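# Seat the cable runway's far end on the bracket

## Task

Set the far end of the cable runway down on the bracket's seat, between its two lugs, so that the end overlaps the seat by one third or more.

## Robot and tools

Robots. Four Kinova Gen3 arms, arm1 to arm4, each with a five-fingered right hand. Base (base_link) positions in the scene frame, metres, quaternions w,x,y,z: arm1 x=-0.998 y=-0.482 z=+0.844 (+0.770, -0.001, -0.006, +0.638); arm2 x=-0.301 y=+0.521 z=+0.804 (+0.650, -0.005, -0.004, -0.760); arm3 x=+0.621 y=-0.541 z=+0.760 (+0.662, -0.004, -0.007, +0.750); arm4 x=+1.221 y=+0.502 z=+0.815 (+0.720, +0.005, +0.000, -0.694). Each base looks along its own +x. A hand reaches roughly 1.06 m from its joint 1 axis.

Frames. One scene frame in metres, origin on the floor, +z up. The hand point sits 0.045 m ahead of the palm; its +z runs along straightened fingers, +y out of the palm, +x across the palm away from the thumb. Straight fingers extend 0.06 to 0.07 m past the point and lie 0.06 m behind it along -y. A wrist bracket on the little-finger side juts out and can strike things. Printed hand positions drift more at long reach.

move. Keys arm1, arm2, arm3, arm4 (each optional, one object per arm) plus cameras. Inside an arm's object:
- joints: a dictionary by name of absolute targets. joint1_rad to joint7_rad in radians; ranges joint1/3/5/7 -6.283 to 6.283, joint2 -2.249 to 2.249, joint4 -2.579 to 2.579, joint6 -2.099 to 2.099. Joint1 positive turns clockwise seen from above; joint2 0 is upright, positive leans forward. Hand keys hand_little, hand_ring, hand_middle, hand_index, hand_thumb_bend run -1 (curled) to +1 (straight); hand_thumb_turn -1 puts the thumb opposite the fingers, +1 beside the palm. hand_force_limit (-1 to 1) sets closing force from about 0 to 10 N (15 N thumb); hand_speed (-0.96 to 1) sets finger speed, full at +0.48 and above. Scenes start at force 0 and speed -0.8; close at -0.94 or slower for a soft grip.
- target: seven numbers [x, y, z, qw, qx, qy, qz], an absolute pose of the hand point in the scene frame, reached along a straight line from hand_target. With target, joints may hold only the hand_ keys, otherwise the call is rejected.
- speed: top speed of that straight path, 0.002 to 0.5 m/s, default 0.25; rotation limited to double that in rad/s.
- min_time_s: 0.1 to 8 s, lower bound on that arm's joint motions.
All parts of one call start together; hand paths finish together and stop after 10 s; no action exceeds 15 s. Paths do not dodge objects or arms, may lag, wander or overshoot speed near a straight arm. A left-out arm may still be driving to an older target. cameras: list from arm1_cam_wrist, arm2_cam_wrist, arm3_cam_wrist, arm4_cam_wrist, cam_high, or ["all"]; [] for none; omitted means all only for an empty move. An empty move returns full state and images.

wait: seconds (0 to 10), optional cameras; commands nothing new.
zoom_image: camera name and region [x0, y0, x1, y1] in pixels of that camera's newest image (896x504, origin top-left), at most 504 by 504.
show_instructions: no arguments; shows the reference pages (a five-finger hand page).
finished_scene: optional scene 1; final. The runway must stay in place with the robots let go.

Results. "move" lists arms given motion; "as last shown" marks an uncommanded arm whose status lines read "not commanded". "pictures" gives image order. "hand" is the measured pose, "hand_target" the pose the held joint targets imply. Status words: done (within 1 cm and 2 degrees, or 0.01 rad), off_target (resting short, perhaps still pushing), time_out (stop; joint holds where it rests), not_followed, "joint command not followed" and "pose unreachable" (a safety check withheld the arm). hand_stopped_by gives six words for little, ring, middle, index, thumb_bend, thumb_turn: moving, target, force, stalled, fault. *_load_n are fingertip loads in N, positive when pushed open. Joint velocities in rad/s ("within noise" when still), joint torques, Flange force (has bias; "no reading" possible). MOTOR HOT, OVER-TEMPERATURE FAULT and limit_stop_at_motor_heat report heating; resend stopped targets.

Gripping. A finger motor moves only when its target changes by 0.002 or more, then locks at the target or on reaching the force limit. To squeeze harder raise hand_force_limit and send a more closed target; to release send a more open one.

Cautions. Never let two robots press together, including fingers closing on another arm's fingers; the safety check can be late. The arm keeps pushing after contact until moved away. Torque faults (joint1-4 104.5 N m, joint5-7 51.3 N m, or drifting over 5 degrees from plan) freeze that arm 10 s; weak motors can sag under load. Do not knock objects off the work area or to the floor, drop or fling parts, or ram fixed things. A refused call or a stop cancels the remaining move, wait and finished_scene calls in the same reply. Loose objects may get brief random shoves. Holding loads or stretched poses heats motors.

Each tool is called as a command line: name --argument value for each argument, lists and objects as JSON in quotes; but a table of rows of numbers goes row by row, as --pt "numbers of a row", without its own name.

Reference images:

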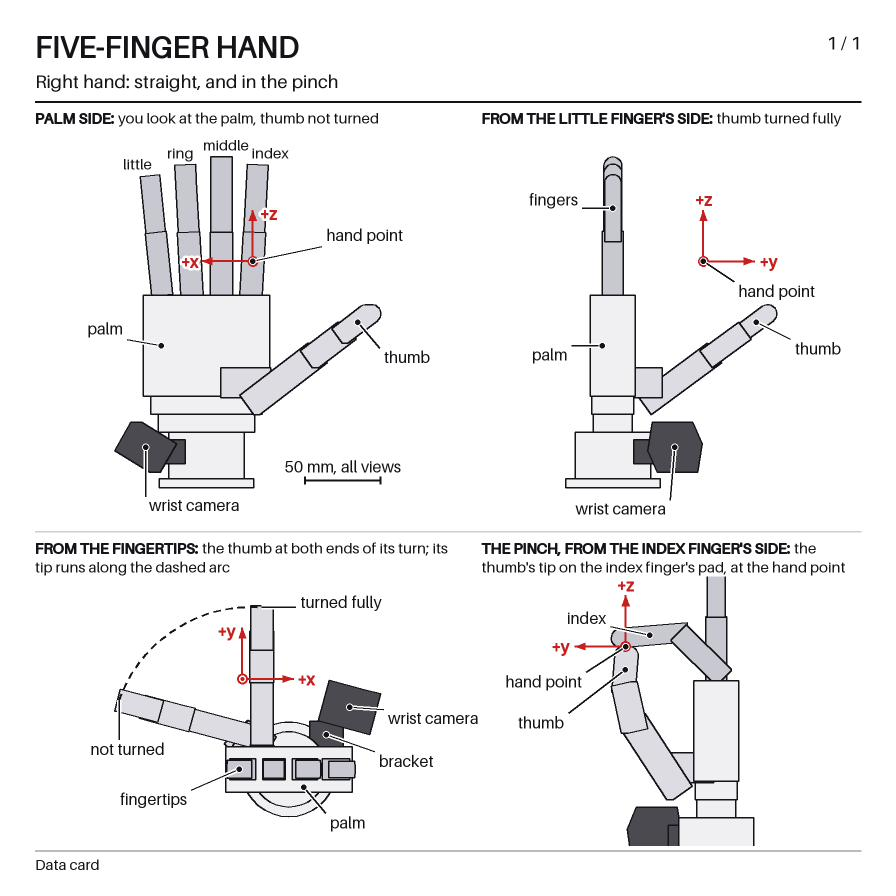

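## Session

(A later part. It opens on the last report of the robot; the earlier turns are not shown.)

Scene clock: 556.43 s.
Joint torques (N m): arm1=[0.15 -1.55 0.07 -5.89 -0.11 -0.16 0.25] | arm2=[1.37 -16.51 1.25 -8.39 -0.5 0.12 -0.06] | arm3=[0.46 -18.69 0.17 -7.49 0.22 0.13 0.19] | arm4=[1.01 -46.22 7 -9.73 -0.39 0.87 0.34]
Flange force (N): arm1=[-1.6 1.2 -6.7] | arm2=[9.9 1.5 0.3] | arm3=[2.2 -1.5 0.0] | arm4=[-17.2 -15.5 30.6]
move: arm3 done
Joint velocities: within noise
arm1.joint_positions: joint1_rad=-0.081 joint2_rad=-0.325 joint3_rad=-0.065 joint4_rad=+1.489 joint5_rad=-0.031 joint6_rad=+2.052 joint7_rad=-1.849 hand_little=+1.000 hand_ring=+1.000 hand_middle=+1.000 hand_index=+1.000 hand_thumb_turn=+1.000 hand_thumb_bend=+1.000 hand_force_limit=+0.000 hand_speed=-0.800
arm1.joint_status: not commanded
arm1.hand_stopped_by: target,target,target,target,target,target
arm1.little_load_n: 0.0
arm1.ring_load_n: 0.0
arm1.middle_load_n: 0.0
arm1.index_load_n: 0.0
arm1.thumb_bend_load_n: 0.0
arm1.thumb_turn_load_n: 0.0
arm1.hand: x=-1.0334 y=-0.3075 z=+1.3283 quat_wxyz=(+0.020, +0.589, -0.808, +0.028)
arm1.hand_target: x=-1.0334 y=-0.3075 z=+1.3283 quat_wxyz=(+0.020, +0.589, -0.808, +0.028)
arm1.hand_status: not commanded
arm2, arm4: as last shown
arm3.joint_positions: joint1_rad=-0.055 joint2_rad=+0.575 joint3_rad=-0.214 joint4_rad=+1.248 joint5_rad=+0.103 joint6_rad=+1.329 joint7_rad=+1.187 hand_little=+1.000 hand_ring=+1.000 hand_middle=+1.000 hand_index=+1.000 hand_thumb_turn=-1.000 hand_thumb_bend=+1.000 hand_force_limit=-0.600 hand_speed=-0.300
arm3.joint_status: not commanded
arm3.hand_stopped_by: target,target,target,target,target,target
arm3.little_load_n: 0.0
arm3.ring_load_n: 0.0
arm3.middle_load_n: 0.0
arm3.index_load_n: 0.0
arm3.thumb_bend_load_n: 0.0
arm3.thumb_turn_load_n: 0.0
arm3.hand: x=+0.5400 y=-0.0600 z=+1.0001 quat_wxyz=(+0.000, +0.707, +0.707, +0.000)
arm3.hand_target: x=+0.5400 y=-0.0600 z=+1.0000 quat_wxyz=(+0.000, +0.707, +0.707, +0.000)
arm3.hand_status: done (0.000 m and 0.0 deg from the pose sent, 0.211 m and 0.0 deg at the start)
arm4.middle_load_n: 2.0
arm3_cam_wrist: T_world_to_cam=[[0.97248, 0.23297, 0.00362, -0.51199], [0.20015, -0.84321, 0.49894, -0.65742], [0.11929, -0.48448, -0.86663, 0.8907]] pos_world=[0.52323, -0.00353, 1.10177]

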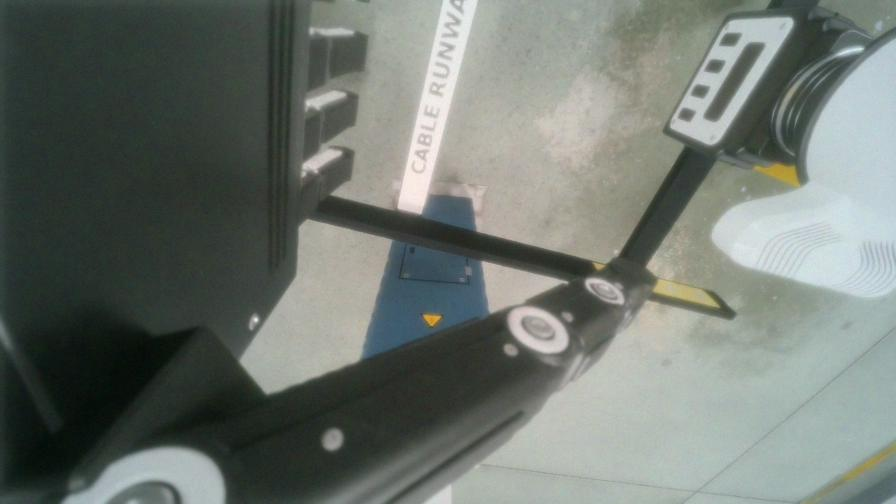

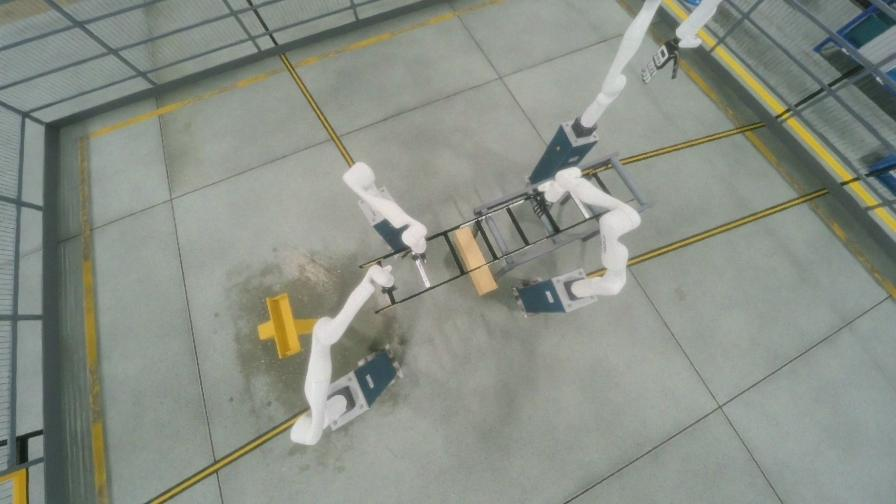

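move --arm4 '{"target": [1.12, -0.020, 0.815, 0, -0.7071, -0.7071, 0], "speed": 0.06}' --arm3 '{"joints": {"joint7_rad": -1.955, "hand_thumb_turn": 1.0}, "min_time_s": 4}' --cameras '["arm4_cam_wrist", "cam_high"]'

zoom_image --camera "cam_high" --region '[260, 240, 430, 390]'

zoom_image --camera "cam_high" --region '[470, 150, 640, 300]'

Scene clock: 571.87 s.
Joint torques (N m): arm1=[0.16 -1.59 0.19 -5.82 -0.08 -0.12 0.23] | arm2=[1.41 -16.45 1.27 -8.33 -0.52 0.13 -0.1] | arm3=[0.48 -18.86 0.1 -7.58 0.2 0 0.15] | arm4=[0.02 -33.56 9.22 -7.1 0 0.65 0.81]
Flange force (N): arm1=[-1.7 1.6 -6.9] | arm2=[9.8 1.5 0.2] | arm3=[-2.5 1.5 0.0] | arm4=[-10.1 -1.4 31.4]
move: arm3 done; arm4 done
Joint velocities: within noise
arm1, arm2: as last shown
arm3.joint_positions: joint1_rad=-0.055 joint2_rad=+0.575 joint3_rad=-0.214 joint4_rad=+1.248 joint5_rad=+0.103 joint6_rad=+1.329 joint7_rad=-1.955 hand_little=+1.000 hand_ring=+1.000 hand_middle=+1.000 hand_index=+1.000 hand_thumb_turn=+1.000 hand_thumb_bend=+1.000 hand_force_limit=-0.600 hand_speed=-0.300
arm3.joint_status: all done
arm3.hand_stopped_by: target,target,target,target,target,target
arm3.little_load_n: 0.0
arm3.ring_load_n: 0.0
arm3.middle_load_n: -0.5
arm3.index_load_n: 0.0
arm3.thumb_bend_load_n: 0.0
arm3.thumb_turn_load_n: 0.0
arm3.hand: x=+0.4197 y=+0.0017 z=+1.0000 quat_wxyz=(+0.000, +0.707, -0.707, +0.000)
arm3.hand_target: x=+0.4197 y=+0.0017 z=+1.0000 quat_wxyz=(+0.000, +0.707, -0.707, +0.000)
arm3.hand_status: not commanded
arm4.joint_positions: joint1_rad=-0.111 joint2_rad=+0.967 joint3_rad=+0.723 joint4_rad=+1.630 joint5_rad=-0.802 joint6_rad=+0.855 joint7_rad=-0.663 hand_little=-0.135 hand_ring=-0.138 hand_middle=-0.157 hand_index=-0.188 hand_thumb_turn=-1.000 hand_thumb_bend=+0.002 hand_force_limit=-0.600 hand_speed=-0.800
arm4.joint_status: not commanded
arm4.hand_stopped_by: force,force,force,force,force,target
arm4.little_load_n: 4.0
arm4.ring_load_n: 2.5
arm4.middle_load_n: 1.0
arm4.index_load_n: 7.5
arm4.thumb_bend_load_n: 2.5
arm4.thumb_turn_load_n: 1.0
arm4.hand: x=+1.1200 y=-0.0200 z=+0.8150 quat_wxyz=(+0.000, -0.707, -0.707, +0.000)
arm4.hand_target: x=+1.1200 y=-0.0200 z=+0.8150 quat_wxyz=(+0.000, -0.707, -0.707, +0.000)
arm4.hand_status: done (0.000 m and 0.0 deg from the pose sent, 0.347 m and 0.0 deg at the start)
arm4_cam_wrist: T_world_to_cam=[[0.97291, 0.22717, -0.04298, -1.04732], [0.21644, -0.82959, 0.51472, -0.68339], [0.08128, -0.51008, -0.85628, 0.71457]] pos_world=[1.10878, 0.03547, 0.91862]

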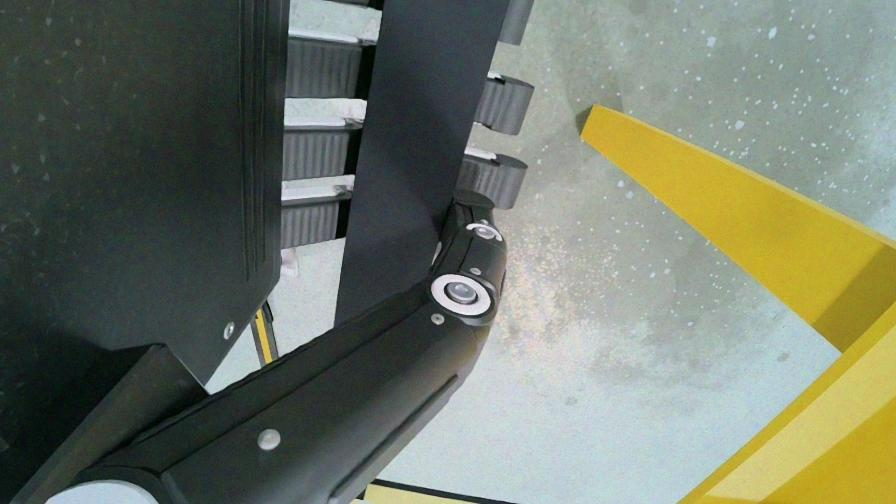

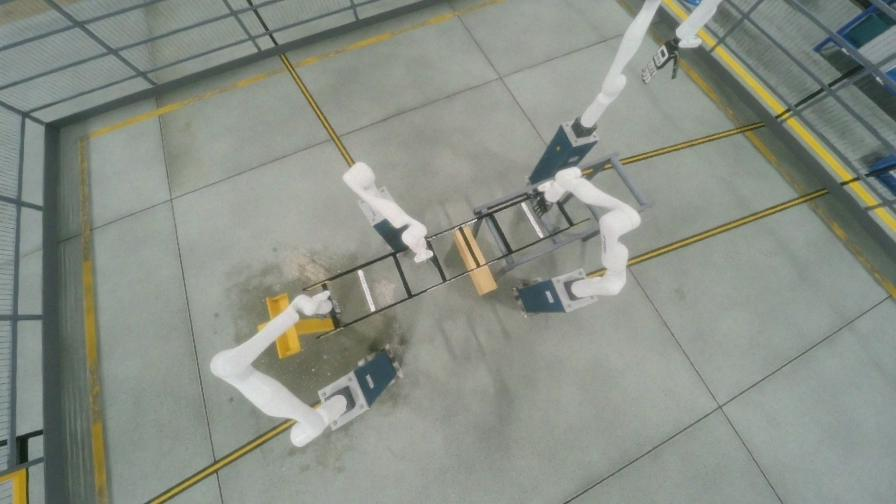

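Scaled by 2.965 from the camera's image (finer frame: 1280x720).

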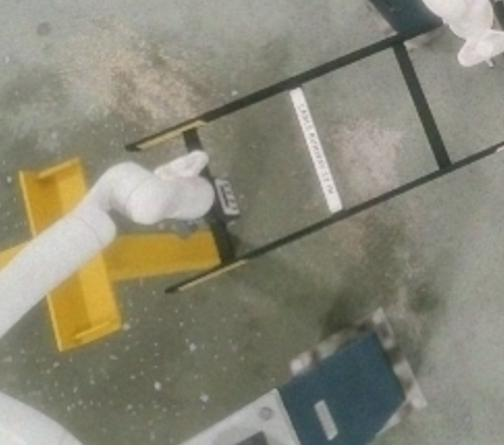

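Scaled by 2.965 from the camera's image (finer frame: 1280x720).

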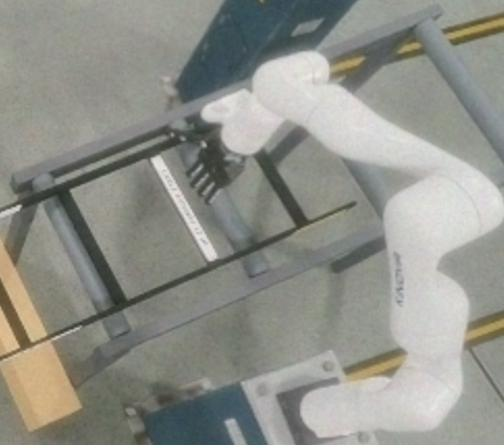

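move --arm3 '{"target": [1.05, -0.40, 1.08, 0, 0.7071, -0.7071, 0], "speed": 0.25}' --cameras '["arm3_cam_wrist", "cam_high"]'

zoom_image --camera "arm3_cam_wrist" --region '[392, 0, 896, 504]'

Scene clock: 596.43 s.
Joint torques (N m): arm1=[0.18 -1.47 0.06 -5.88 -0.09 -0.13 0.29] | arm2=[1.43 -16.43 1.23 -8.33 -0.48 0.14 -0.1] | arm3=[0.16 -17.33 1.66 -7.76 0.11 0.08 0.16] | arm4=[0.07 -33.57 9.2 -7.13 0.02 0.69 0.82]
Flange force (N): arm1=[-1.5 1.3 -6.5] | arm2=[9.9 1.5 0.2] | arm3=[-1.4 -2.6 -0.3] | arm4=[-10.0 -1.2 31.4]
move: arm3 done
Joint velocities: within noise
arm1, arm2, arm4: as last shown
arm1.thumb_bend_load_n: -0.5
arm3.joint_positions: joint1_rad=+1.280 joint2_rad=+0.497 joint3_rad=+0.257 joint4_rad=+1.160 joint5_rad=-0.121 joint6_rad=+1.515 joint7_rad=-0.179 hand_little=+1.000 hand_ring=+1.000 hand_middle=+1.000 hand_index=+1.000 hand_thumb_turn=+1.000 hand_thumb_bend=+1.000 hand_force_limit=-0.600 hand_speed=-0.300
arm3.joint_status: not commanded
arm3.hand_stopped_by: target,target,target,target,target,target
arm3.little_load_n: 0.0
arm3.ring_load_n: 0.0
arm3.middle_load_n: 0.0
arm3.index_load_n: 0.0
arm3.thumb_bend_load_n: 0.0
arm3.thumb_turn_load_n: 0.0
arm3.hand: x=+1.0500 y=-0.4000 z=+1.0800 quat_wxyz=(+0.000, +0.707, -0.707, +0.000)
arm3.hand_target: x=+1.0500 y=-0.4000 z=+1.0800 quat_wxyz=(+0.000, +0.707, -0.707, +0.000)
arm3.hand_status: done (0.000 m and 0.0 deg from the pose sent, 0.752 m and 0.0 deg at the start)
arm4.index_load_n: 8.0
arm3_cam_wrist: T_world_to_cam=[[-0.97248, -0.23297, 0.00357, 0.92685], [-0.20014, 0.8431, 0.49913, 0.00855], [-0.11929, 0.48468, -0.86652, 1.37244]] pos_world=[1.06677, -0.45647, 1.18167]

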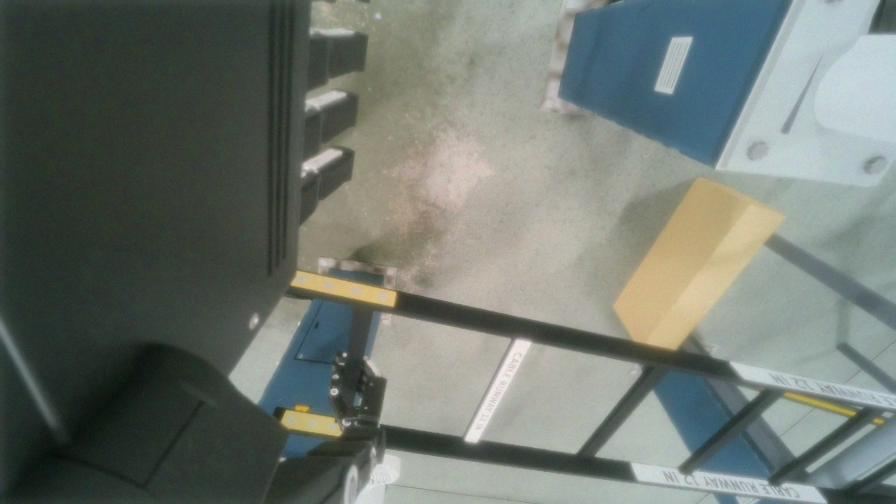

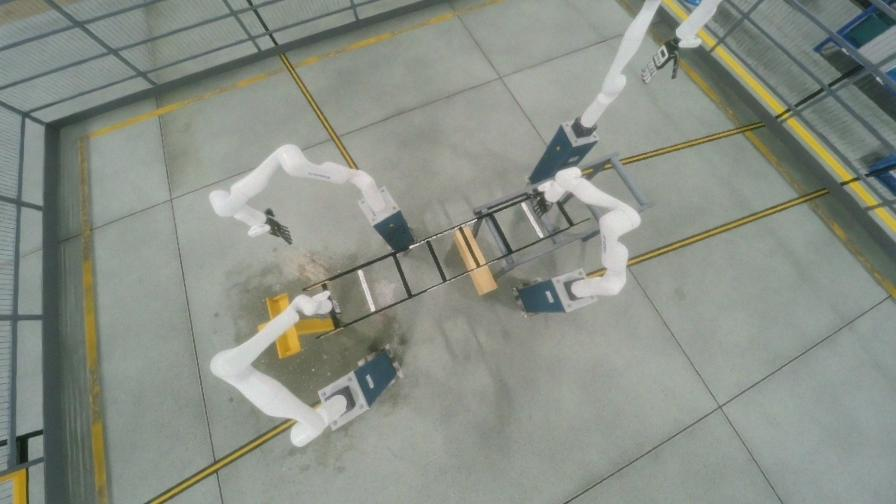

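Scaled by 1.000.

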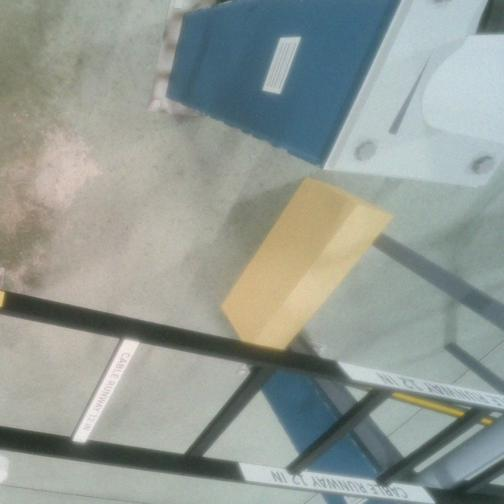

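move --arm3 '{"target": [1.08, -0.29, 1.06, 0, 0, -1, 0], "speed": 0.3}' --cameras '["arm3_cam_wrist", "cam_high"]'

zoom_image --camera "arm3_cam_wrist" --region '[392, 0, 896, 504]'

Scene clock: 611.67 s.
Joint torques (N m): arm1=[0.34 -1.59 0.15 -5.85 -0.1 -0.19 0.24] | arm2=[1.33 -16.47 1.26 -8.33 -0.48 0.13 -0.08] | arm3=[0.24 -15.3 2.69 -7.47 0.18 0.07 0.18] | arm4=[0.07 -33.55 9.21 -7.09 0.01 0.69 0.82]
Flange force (N): arm1=[-1.7 1.4 -6.9] | arm2=[9.7 1.4 0.2] | arm3=[-2.0 1.9 -0.1] | arm4=[-10.1 -1.2 31.4]
move: arm3 done
Joint velocities: within noise
arm1, arm2, arm4: as last shown
arm1.little_load_n: 0.5
arm1.thumb_bend_load_n: 0.0
arm3.joint_positions: joint1_rad=+0.865 joint2_rad=+0.456 joint3_rad=+0.585 joint4_rad=+1.352 joint5_rad=-0.249 joint6_rad=+1.423 joint7_rad=-1.822 hand_little=+1.000 hand_ring=+1.000 hand_middle=+1.000 hand_index=+1.000 hand_thumb_turn=+1.000 hand_thumb_bend=+1.000 hand_force_limit=-0.600 hand_speed=-0.300
arm3.joint_status: not commanded
arm3.hand_stopped_by: target,target,target,target,target,target
arm3.little_load_n: 0.5
arm3.ring_load_n: 0.0
arm3.middle_load_n: 0.0
arm3.index_load_n: 0.0
arm3.thumb_bend_load_n: 0.0
arm3.thumb_turn_load_n: 0.0
arm3.hand: x=+1.0800 y=-0.2900 z=+1.0600 quat_wxyz=(+0.000, +0.000, -1.000, +0.000)
arm3.hand_target: x=+1.0800 y=-0.2900 z=+1.0600 quat_wxyz=(+0.000, +0.000, -1.000, +0.000)
arm3.hand_status: done (0.000 m and 0.0 deg from the pose sent, 0.116 m and 90.0 deg at the start)
arm4.thumb_bend_load_n: 3.0
arm3_cam_wrist: T_world_to_cam=[[-0.23297, 0.97248, 0.00357, 0.53261], [0.8431, 0.20015, 0.49913, -1.38128], [0.48468, 0.11929, -0.86652, 0.54717]] pos_world=[1.02343, -0.30677, 1.16167]

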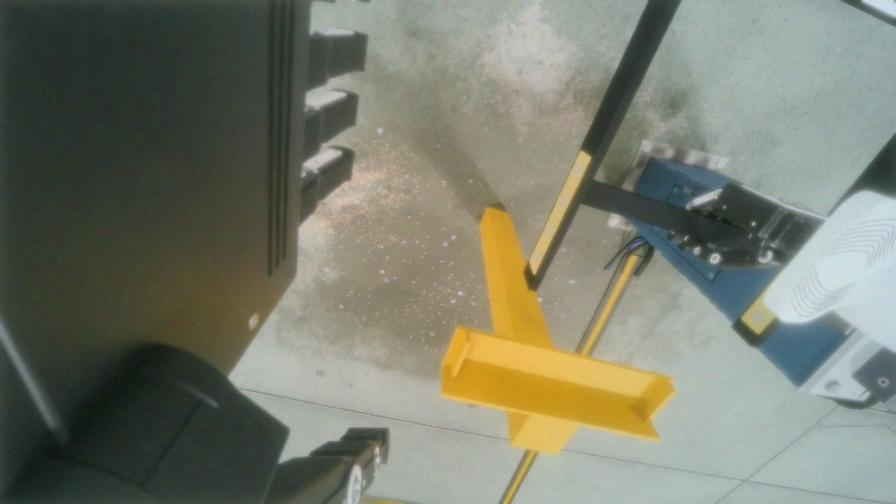

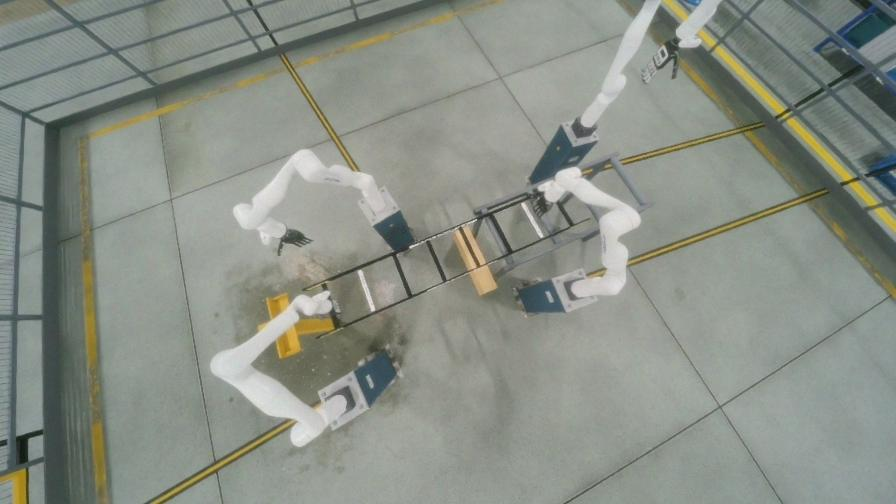

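Scaled by 1.000.

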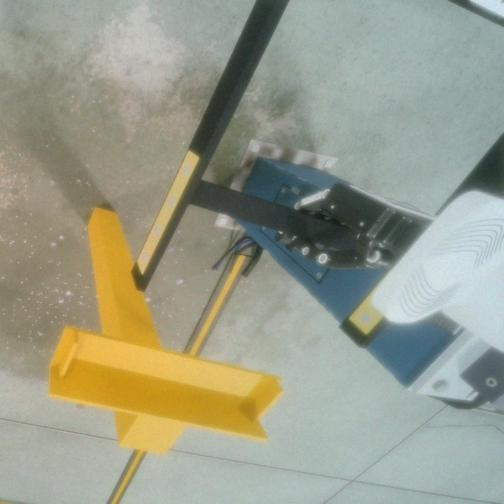

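move --arm4 '{"target": [1.24, -0.034, 0.820, 0, -0.7071, -0.7071, 0], "speed": 0.06}' --cameras '["arm3_cam_wrist", "arm4_cam_wrist", "cam_high"]'

zoom_image --camera "arm3_cam_wrist" --region '[420, 200, 820, 480]'

zoom_image --camera "cam_high" --region '[230, 240, 370, 380]'

Scene clock: 655.27 s.
Joint torques (N m): arm1=[0.25 -1.64 0.14 -5.9 -0.02 -0.16 0.25] | arm2=[1.38 -16.48 1.28 -8.37 -0.52 0.14 -0.04] | arm3=[0.22 -15.31 2.69 -7.44 0.2 0.06 0.19] | arm4=[-0.09 -34.04 9.92 -7.42 0.12 0.54 0.93]
Flange force (N): arm1=[-1.7 1.6 -6.7] | arm2=[9.9 1.5 0.3] | arm3=[-2.2 2.0 -0.2] | arm4=[-10.3 1.2 34.1]
move: arm4 done
Joint velocities: within noise
arm1, arm2, arm3: as last shown
arm1.little_load_n: 0.0
arm1.thumb_turn_load_n: -0.5
arm3.little_load_n: 0.0
arm4.joint_positions: joint1_rad=-0.367 joint2_rad=+0.953 joint3_rad=+0.744 joint4_rad=+1.666 joint5_rad=-0.816 joint6_rad=+0.851 joint7_rad=-0.878 hand_little=-0.135 hand_ring=-0.138 hand_middle=-0.157 hand_index=-0.188 hand_thumb_turn=-1.000 hand_thumb_bend=+0.002 hand_force_limit=-0.600 hand_speed=-0.800
arm4.joint_status: not commanded
arm4.hand_stopped_by: force,force,force,force,force,target
arm4.little_load_n: 4.0
arm4.ring_load_n: 3.0
arm4.middle_load_n: 1.0
arm4.index_load_n: 7.5
arm4.thumb_bend_load_n: 2.5
arm4.thumb_turn_load_n: 1.5
arm4.hand: x=+1.2400 y=-0.0340 z=+0.8200 quat_wxyz=(+0.000, -0.707, -0.707, +0.000)
arm4.hand_target: x=+1.2400 y=-0.0340 z=+0.8200 quat_wxyz=(+0.000, -0.707, -0.707, +0.000)
arm4.hand_status: done (0.000 m and 0.0 deg from the pose sent, 0.121 m and 0.0 deg at the start)
arm3_cam_wrist: T_world_to_cam=[[-0.23297, 0.97248, 0.00357, 0.53261], [0.8431, 0.20015, 0.49913, -1.38128], [0.48468, 0.11929, -0.86652, 0.54717]] pos_world=[1.02343, -0.30677, 1.16167]
arm4_cam_wrist: T_world_to_cam=[[0.97293, 0.22708, -0.04289, -1.16087], [0.21633, -0.82966, 0.51466, -0.72337], [0.08128, -0.51001, -0.85632, 0.70198]] pos_world=[1.22888, 0.02147, 0.92362]

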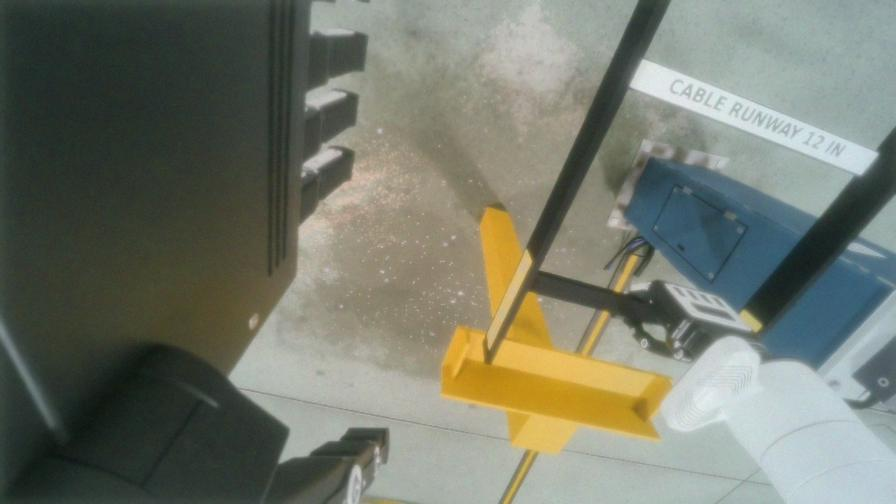

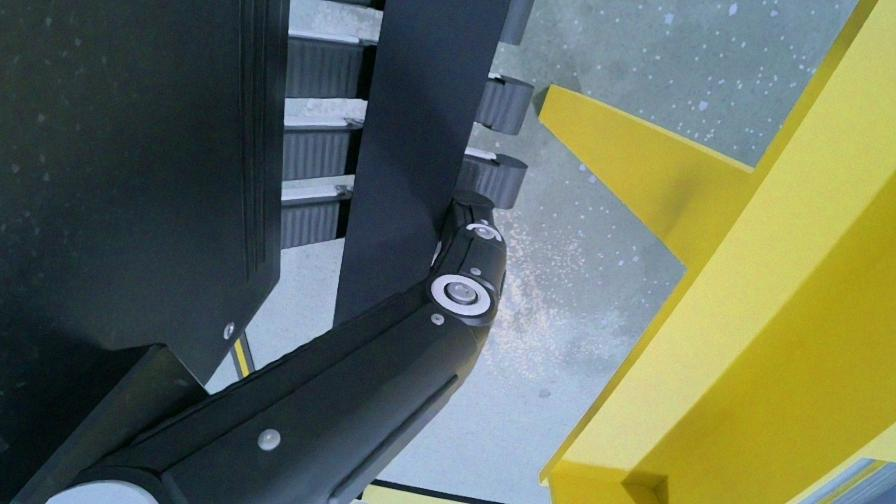

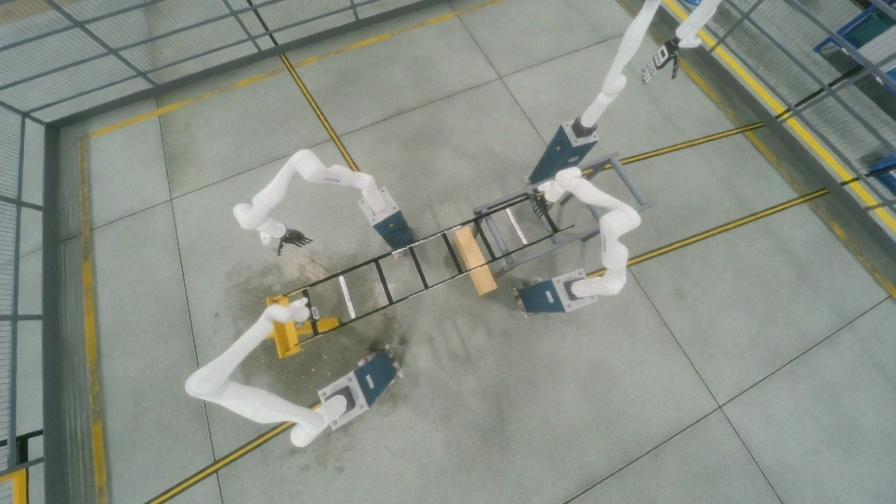

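Scaled by 1.260 from the camera's image (finer frame: 1280x720).

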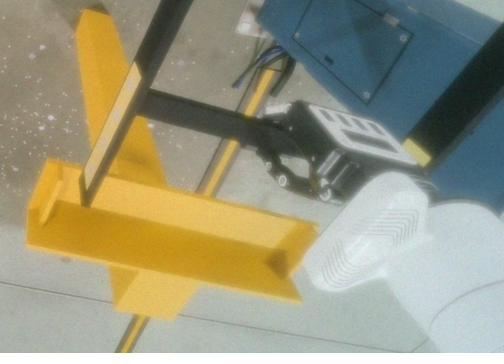

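Scaled by 3.600 from the camera's image (finer frame: 1280x720).

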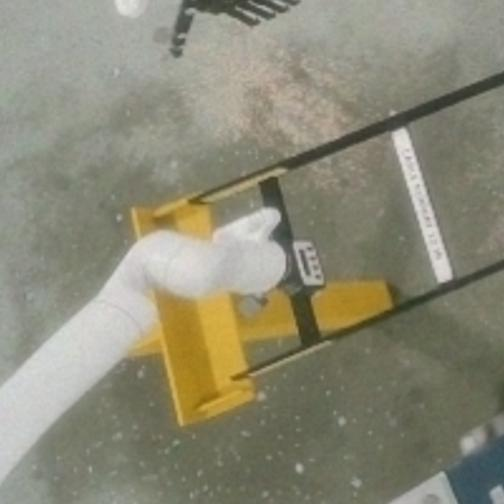

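move --arm4 '{"target": [1.312, -0.029, 0.820, 0, -0.7071, -0.7071, 0], "speed": 0.05}' --cameras '["arm3_cam_wrist", "arm4_cam_wrist", "cam_high"]'

zoom_image --camera "arm3_cam_wrist" --region '[420, 250, 720, 460]'

zoom_image --camera "cam_high" --region '[250, 270, 340, 370]'

Scene clock: 670.10 s.
Joint torques (N m): arm1=[0.19 -1.58 0.08 -5.87 -0.06 -0.17 0.24] | arm2=[1.43 -16.49 1.24 -8.44 -0.48 0.14 -0.12] | arm3=[0.22 -15.3 2.71 -7.47 0.21 0.07 0.14] | arm4=[0.26 -34.28 10.33 -7.13 0.01 0.54 0.75]
Flange force (N): arm1=[-1.6 1.2 -6.8] | arm2=[10.2 1.4 0.5] | arm3=[-2.1 1.8 0.0] | arm4=[-10.7 3.2 35.3]
move: arm4 done
Joint velocities: within noise
arm1, arm2, arm3: as last shown
arm1.thumb_turn_load_n: 0.0
arm3.thumb_bend_load_n: -0.5
arm4.joint_positions: joint1_rad=-0.520 joint2_rad=+0.950 joint3_rad=+0.753 joint4_rad=+1.687 joint5_rad=-0.828 joint6_rad=+0.845 joint7_rad=-1.006 hand_little=-0.135 hand_ring=-0.138 hand_middle=-0.157 hand_index=-0.188 hand_thumb_turn=-1.000 hand_thumb_bend=+0.002 hand_force_limit=-0.600 hand_speed=-0.800
arm4.joint_status: not commanded
arm4.hand_stopped_by: force,force,force,force,force,target
arm4.little_load_n: 3.5
arm4.ring_load_n: 3.0
arm4.middle_load_n: 1.0
arm4.index_load_n: 8.0
arm4.thumb_bend_load_n: 2.5
arm4.thumb_turn_load_n: 1.0
arm4.hand: x=+1.3120 y=-0.0290 z=+0.8200 quat_wxyz=(+0.000, -0.707, -0.707, +0.000)
arm4.hand_target: x=+1.3120 y=-0.0290 z=+0.8200 quat_wxyz=(+0.000, -0.707, -0.707, +0.000)
arm4.hand_status: done (0.000 m and 0.0 deg from the pose sent, 0.072 m and 0.0 deg at the start)
arm3_cam_wrist: T_world_to_cam=[[-0.23297, 0.97248, 0.00357, 0.53261], [0.8431, 0.20015, 0.49913, -1.38128], [0.48468, 0.11929, -0.86652, 0.54717]] pos_world=[1.02343, -0.30677, 1.16167]
arm4_cam_wrist: T_world_to_cam=[[0.97292, 0.22713, -0.04281, -1.23213], [0.21633, -0.82964, 0.51468, -0.73482], [0.08138, -0.51, -0.85632, 0.69854]] pos_world=[1.30088, 0.02647, 0.92362]

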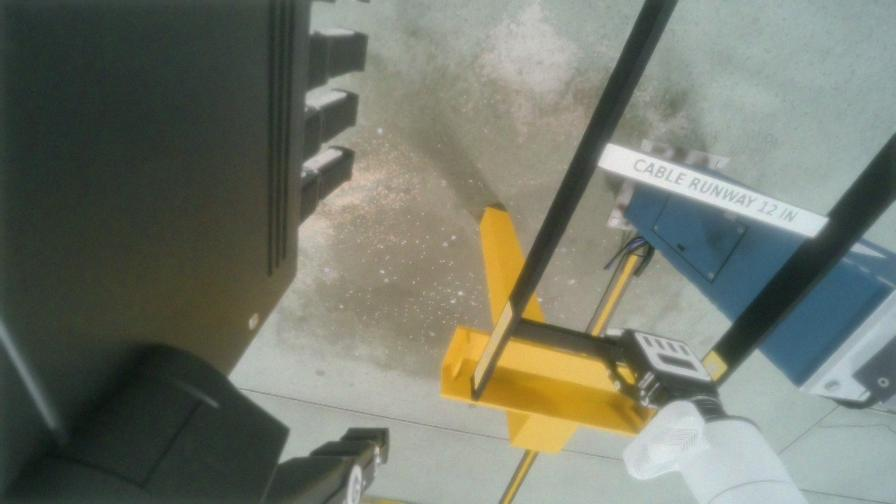

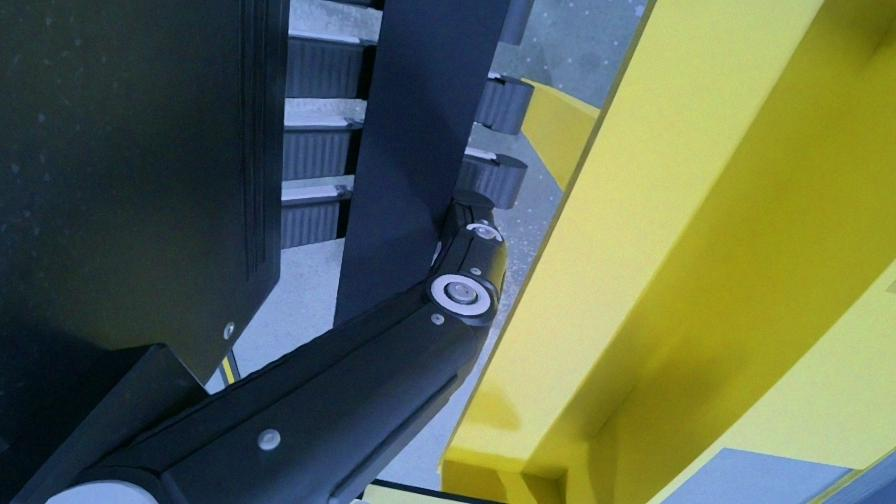

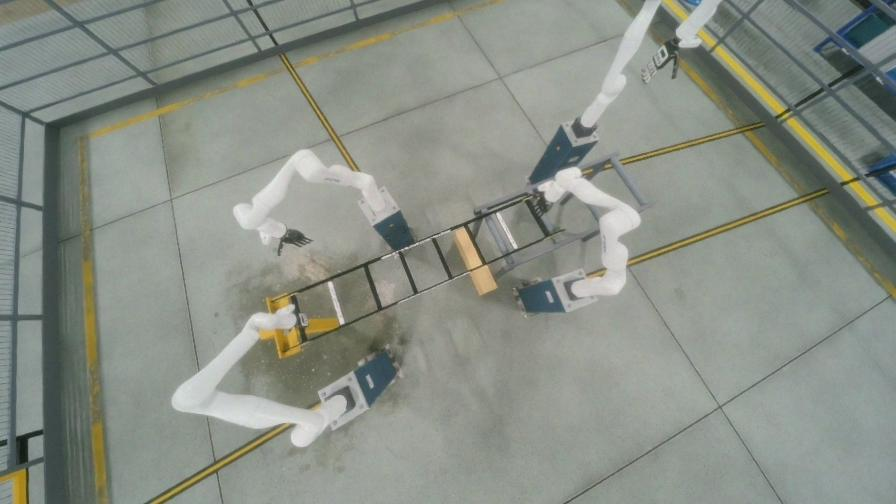

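Scaled by 1.680 from the camera's image (finer frame: 1280x720).

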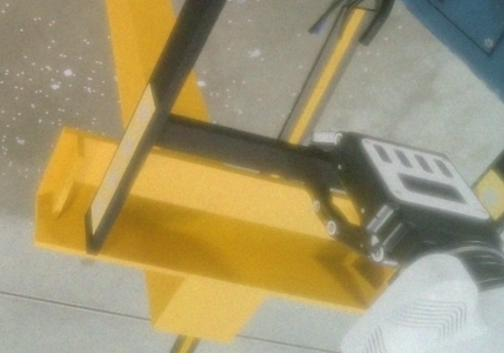

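Scaled by 5.040 from the camera's image (finer frame: 1280x720).

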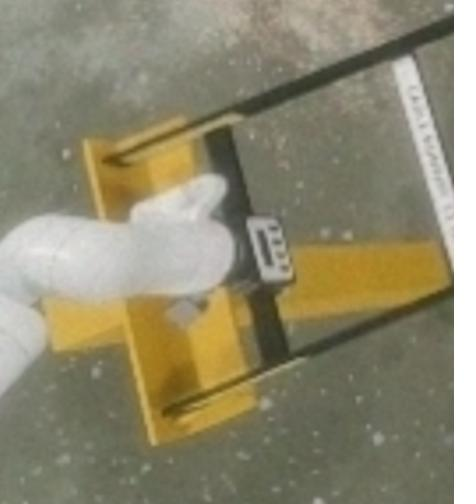

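move --arm4 '{"target": [1.312, -0.034, 0.802, 0, -0.7071, -0.7071, 0], "speed": 0.03}' --cameras '["arm3_cam_wrist", "arm4_cam_wrist", "cam_high"]'

zoom_image --camera "arm3_cam_wrist" --region '[420, 250, 720, 460]'

zoom_image --camera "cam_high" --region '[250, 270, 340, 370]'

Scene clock: 691.20 s.
Joint torques (N m): arm1=[0.21 -1.59 0.13 -5.8 -0.1 -0.15 0.28] | arm2=[1.39 -16.52 1.3 -8.39 -0.56 0.15 -0.08] | arm3=[0.26 -15.33 2.7 -7.43 0.2 0.04 0.15] | arm4=[0.28 -35 10.38 -7.3 0.18 0.39 1.04]
Flange force (N): arm1=[-1.7 1.5 -7.1] | arm2=[10.0 1.4 0.4] | arm3=[-2.2 2.0 -0.2] | arm4=[-9.4 3.7 35.6]
move: arm4 done
Joint velocities: within noise
arm1, arm2, arm3: as last shown
arm3.thumb_bend_load_n: 0.0
arm4.joint_positions: joint1_rad=-0.503 joint2_rad=+0.986 joint3_rad=+0.730 joint4_rad=+1.672 joint5_rad=-0.851 joint6_rad=+0.822 joint7_rad=-0.995 hand_little=-0.135 hand_ring=-0.138 hand_middle=-0.157 hand_index=-0.188 hand_thumb_turn=-1.000 hand_thumb_bend=+0.002 hand_force_limit=-0.600 hand_speed=-0.800
arm4.joint_status: not commanded
arm4.hand_stopped_by: force,force,force,force,force,target
arm4.little_load_n: 4.5
arm4.ring_load_n: 3.0
arm4.middle_load_n: 1.0
arm4.index_load_n: 8.0
arm4.thumb_bend_load_n: 3.0
arm4.thumb_turn_load_n: 1.0
arm4.hand: x=+1.3120 y=-0.0340 z=+0.8020 quat_wxyz=(+0.000, -0.707, -0.707, +0.000)
arm4.hand_target: x=+1.3120 y=-0.0340 z=+0.8020 quat_wxyz=(+0.000, -0.707, -0.707, +0.000)
arm4.hand_status: done (0.000 m and 0.0 deg from the pose sent, 0.019 m and 0.0 deg at the start)
arm3_cam_wrist: T_world_to_cam=[[-0.23297, 0.97248, 0.00357, 0.53261], [0.8431, 0.20015, 0.49913, -1.38128], [0.48468, 0.11929, -0.86652, 0.54717]] pos_world=[1.02343, -0.30677, 1.16167]
arm4_cam_wrist: T_world_to_cam=[[0.9729, 0.22723, -0.04287, -1.23167], [0.21645, -0.82962, 0.51467, -0.72985], [0.08138, -0.51, -0.85631, 0.68058]] pos_world=[1.30088, 0.02147, 0.90562]

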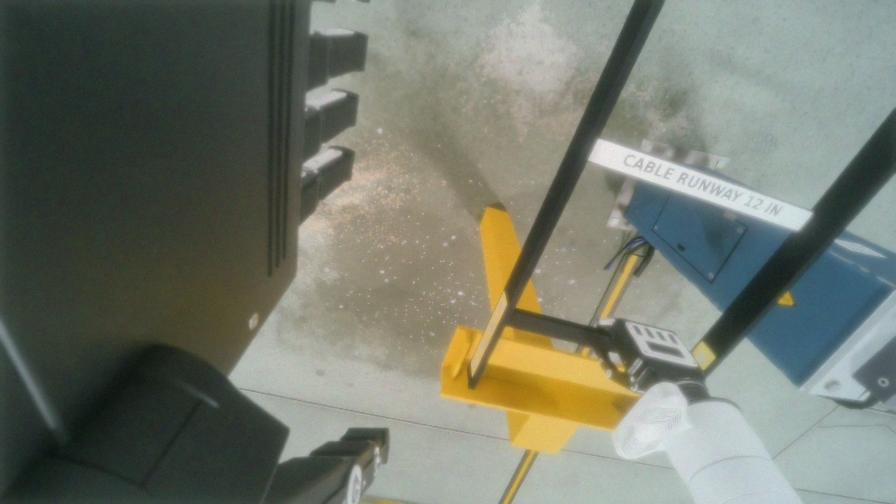

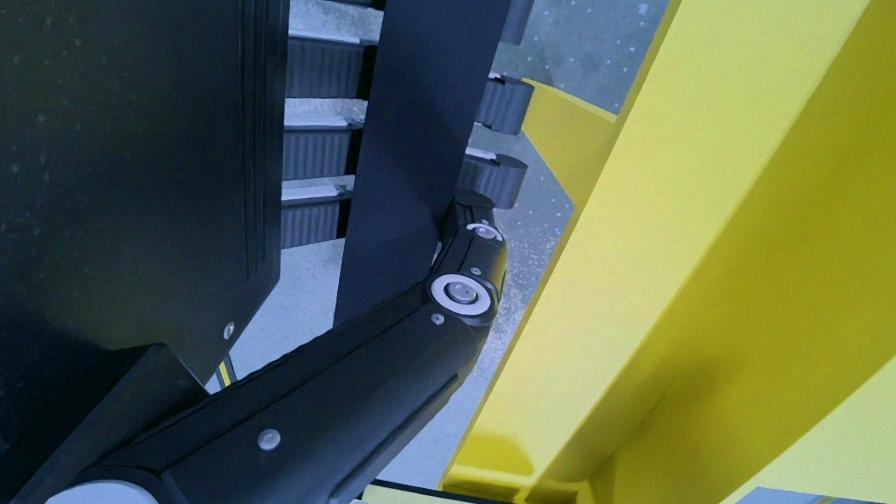

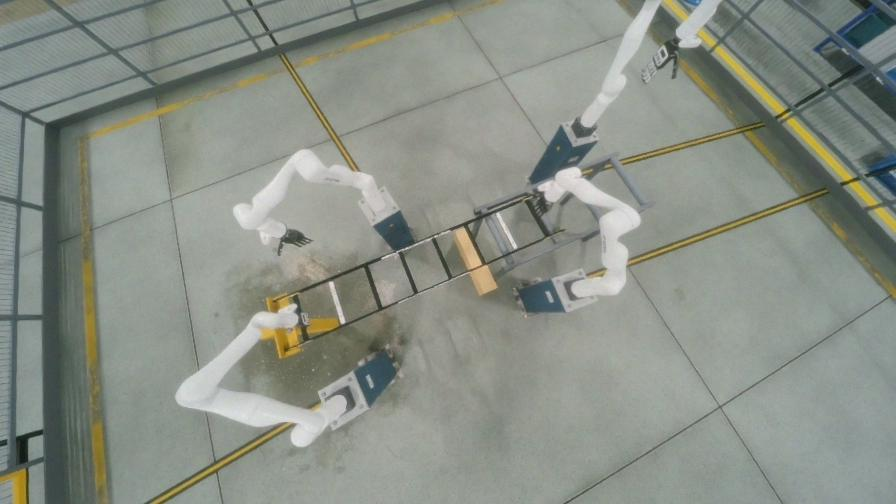

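Scaled by 1.680 from the camera's image (finer frame: 1280x720).

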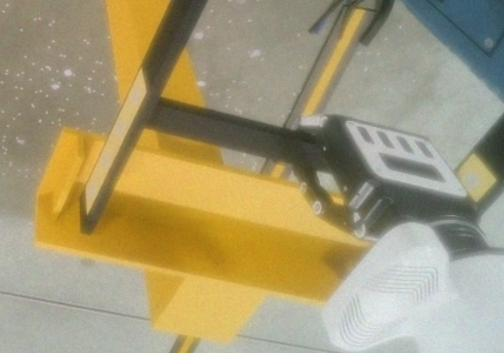

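Scaled by 5.040 from the camera's image (finer frame: 1280x720).

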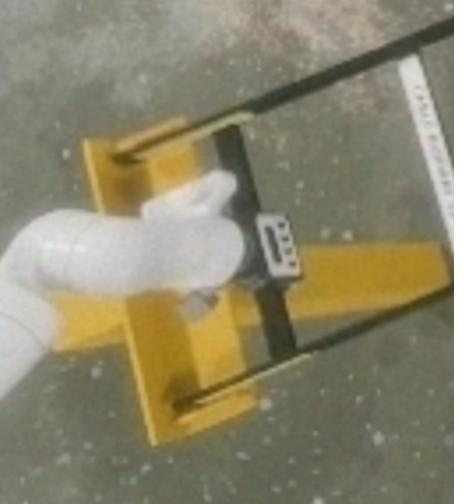

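move --arm4 '{"target": [1.312, -0.034, 0.790, 0, -0.7071, -0.7071, 0], "speed": 0.02}'

move --arm4 '{"target": [1.312, -0.034, 0.784, 0, -0.7071, -0.7071, 0], "speed": 0.01}' --cameras '["arm3_cam_wrist", "arm4_cam_wrist", "cam_high"]'

zoom_image --camera "arm3_cam_wrist" --region '[420, 250, 720, 460]'

Scene clock: 708.93 s.
Joint torques (N m): arm1=[0.13 -1.59 0.08 -5.86 -0.08 -0.17 0.22] | arm2=[1.39 -16.33 1.33 -8.31 -0.5 0.14 -0.1] | arm3=[0.22 -15.32 2.7 -7.5 0.19 0.05 0.16] | arm4=[0.14 -31.21 8.84 -5.59 0.32 0.46 1.03]
Flange force (N): arm1=[-1.7 1.1 -6.9] | arm2=[10.0 1.4 0.1] | arm3=[-2.0 1.8 0.0] | arm4=[-9.5 3.3 27.5]
move: arm4 done
Joint velocities: within noise
arm1, arm3: as last shown
arm1.thumb_bend_load_n: -0.5
arm2.joint_positions: joint1_rad=-0.541 joint2_rad=+0.649 joint3_rad=+0.457 joint4_rad=+1.425 joint5_rad=-0.298 joint6_rad=+1.150 joint7_rad=-1.455 hand_little=+1.000 hand_ring=+1.000 hand_middle=+1.000 hand_index=+1.000 hand_thumb_turn=+1.000 hand_thumb_bend=+1.000 hand_force_limit=+0.000 hand_speed=-0.800
arm2.joint_status: not commanded
arm2.hand_stopped_by: target,target,target,target,target,target
arm2.little_load_n: 0.0
arm2.ring_load_n: 0.0
arm2.middle_load_n: 0.0
arm2.index_load_n: 0.0
arm2.thumb_bend_load_n: 0.0
arm2.thumb_turn_load_n: 0.0
arm2.hand: x=-0.2000 y=-0.0265 z=+0.9800 quat_wxyz=(+0.000, -0.707, -0.707, +0.000)
arm2.hand_target: x=-0.2000 y=-0.0265 z=+0.9800 quat_wxyz=(+0.000, -0.707, -0.707, +0.000)
arm2.hand_status: not commanded
arm4.joint_positions: joint1_rad=-0.494 joint2_rad=+1.005 joint3_rad=+0.714 joint4_rad=+1.674 joint5_rad=-0.868 joint6_rad=+0.800 joint7_rad=-0.984 hand_little=-0.135 hand_ring=-0.138 hand_middle=-0.157 hand_index=-0.188 hand_thumb_turn=-1.000 hand_thumb_bend=+0.002 hand_force_limit=-0.600 hand_speed=-0.800
arm4.joint_status: not commanded
arm4.hand_stopped_by: force,force,force,force,force,target
arm4.little_load_n: 3.0
arm4.ring_load_n: 2.0
arm4.middle_load_n: 0.5
arm4.index_load_n: 8.5
arm4.thumb_bend_load_n: 3.5
arm4.thumb_turn_load_n: 1.0
arm4.hand: x=+1.3120 y=-0.0340 z=+0.7900 quat_wxyz=(+0.000, -0.707, -0.707, +0.000)
arm4.hand_target: x=+1.3120 y=-0.0340 z=+0.7900 quat_wxyz=(+0.000, -0.707, -0.707, +0.000)
arm4.hand_status: done (0.000 m and 0.0 deg from the pose sent, 0.012 m and 0.0 deg at the start)
pictures: none

Scene clock: 710.03 s.
Joint torques (N m): arm1=[0.17 -1.55 0.15 -5.86 -0.12 -0.2 0.24] | arm2=[1.38 -16.46 1.28 -8.27 -0.47 0.1 -0.03] | arm3=[0.25 -15.31 2.71 -7.47 0.17 0.06 0.17] | arm4=[0.48 -20.03 5.24 -1.9 0.32 0.13 0.53]
Flange force (N): arm1=[-1.5 1.3 -6.9] | arm2=[9.5 1.6 0.0] | arm3=[-2.0 1.9 -0.1] | arm4=[-8.6 2.8 3.5]
move: arm4 done
Joint velocities: within noise
arm1.joint_positions: joint1_rad=-0.081 joint2_rad=-0.325 joint3_rad=-0.065 joint4_rad=+1.489 joint5_rad=-0.031 joint6_rad=+2.052 joint7_rad=-1.849 hand_little=+1.000 hand_ring=+1.000 hand_middle=+1.000 hand_index=+1.000 hand_thumb_turn=+1.000 hand_thumb_bend=+1.000 hand_force_limit=+0.000 hand_speed=-0.800
arm1.joint_status: not commanded
arm1.hand_stopped_by: target,target,target,target,target,target
arm1.little_load_n: 0.0
arm1.ring_load_n: 0.0
arm1.middle_load_n: 0.0
arm1.index_load_n: 0.0
arm1.thumb_bend_load_n: 0.0
arm1.thumb_turn_load_n: 0.0
arm1.hand: x=-1.0334 y=-0.3075 z=+1.3283 quat_wxyz=(+0.020, +0.589, -0.808, +0.028)
arm1.hand_target: x=-1.0334 y=-0.3075 z=+1.3283 quat_wxyz=(+0.020, +0.589, -0.808, +0.028)
arm1.hand_status: not commanded
arm2, arm3: as last shown
arm4.joint_positions: joint1_rad=-0.490 joint2_rad=+1.015 joint3_rad=+0.705 joint4_rad=+1.674 joint5_rad=-0.876 joint6_rad=+0.789 joint7_rad=-0.978 hand_little=-0.135 hand_ring=-0.139 hand_middle=-0.157 hand_index=-0.189 hand_thumb_turn=-1.000 hand_thumb_bend=+0.001 hand_force_limit=-0.600 hand_speed=-0.800
arm4.joint_status: not commanded
arm4.hand_stopped_by: force,force,force,force,force,target
arm4.little_load_n: 0.0
arm4.ring_load_n: 0.0
arm4.middle_load_n: 0.0
arm4.index_load_n: 0.5
arm4.thumb_bend_load_n: 1.0
arm4.thumb_turn_load_n: 0.5
arm4.hand: x=+1.3120 y=-0.0340 z=+0.7840 quat_wxyz=(+0.000, -0.707, -0.707, +0.000)
arm4.hand_target: x=+1.3120 y=-0.0340 z=+0.7840 quat_wxyz=(+0.000, -0.707, -0.707, +0.000)
arm4.hand_status: done (0.000 m and 0.0 deg from the pose sent, 0.006 m and 0.0 deg at the start)
arm3_cam_wrist: T_world_to_cam=[[-0.23297, 0.97248, 0.00357, 0.53261], [0.8431, 0.20015, 0.49913, -1.38128], [0.48468, 0.11929, -0.86652, 0.54717]] pos_world=[1.02343, -0.30677, 1.16167]
arm4_cam_wrist: T_world_to_cam=[[0.97288, 0.22731, -0.04292, -1.23238], [0.21654, -0.82959, 0.51467, -0.72071], [0.08138, -0.51, -0.85631, 0.66516]] pos_world=[1.30088, 0.02147, 0.88762]

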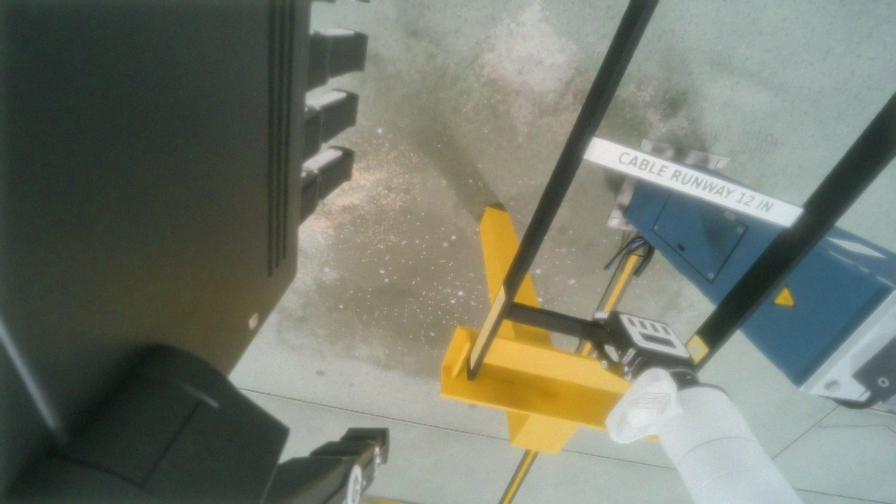

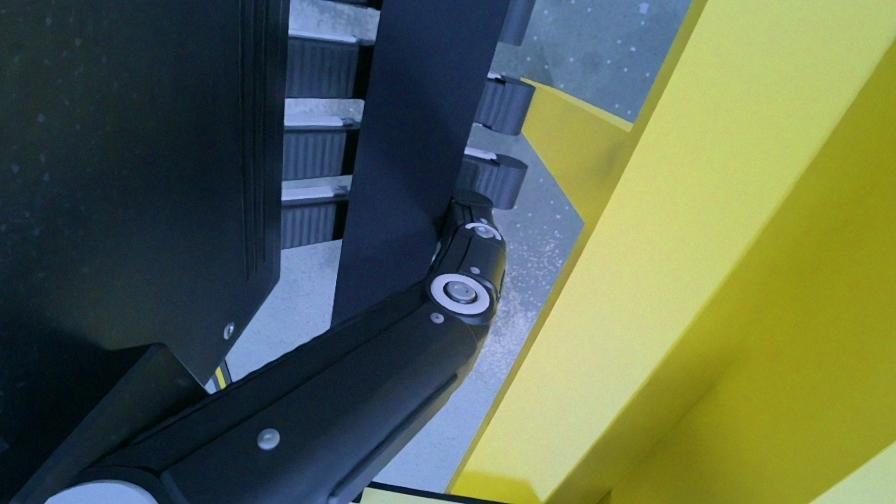

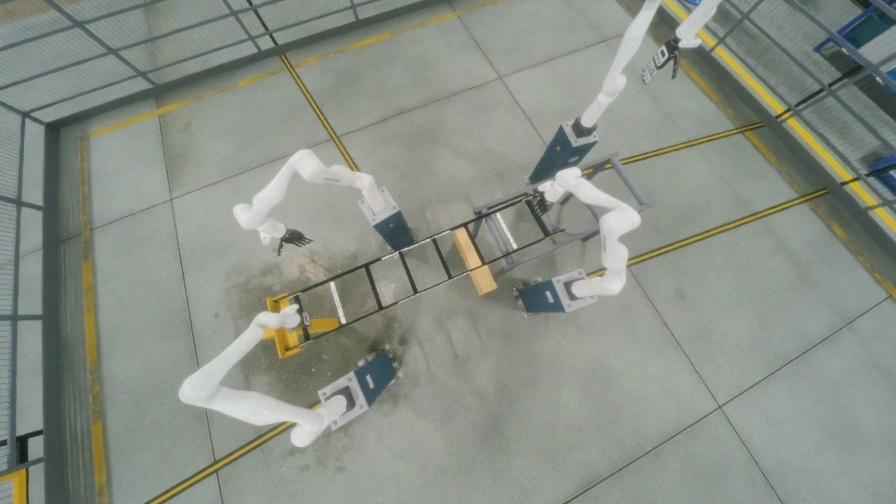

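Scaled by 1.680 from the camera's image (finer frame: 1280x720).

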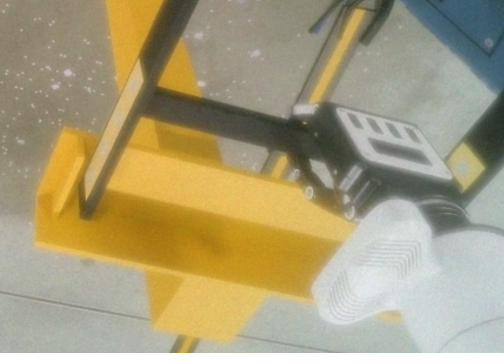

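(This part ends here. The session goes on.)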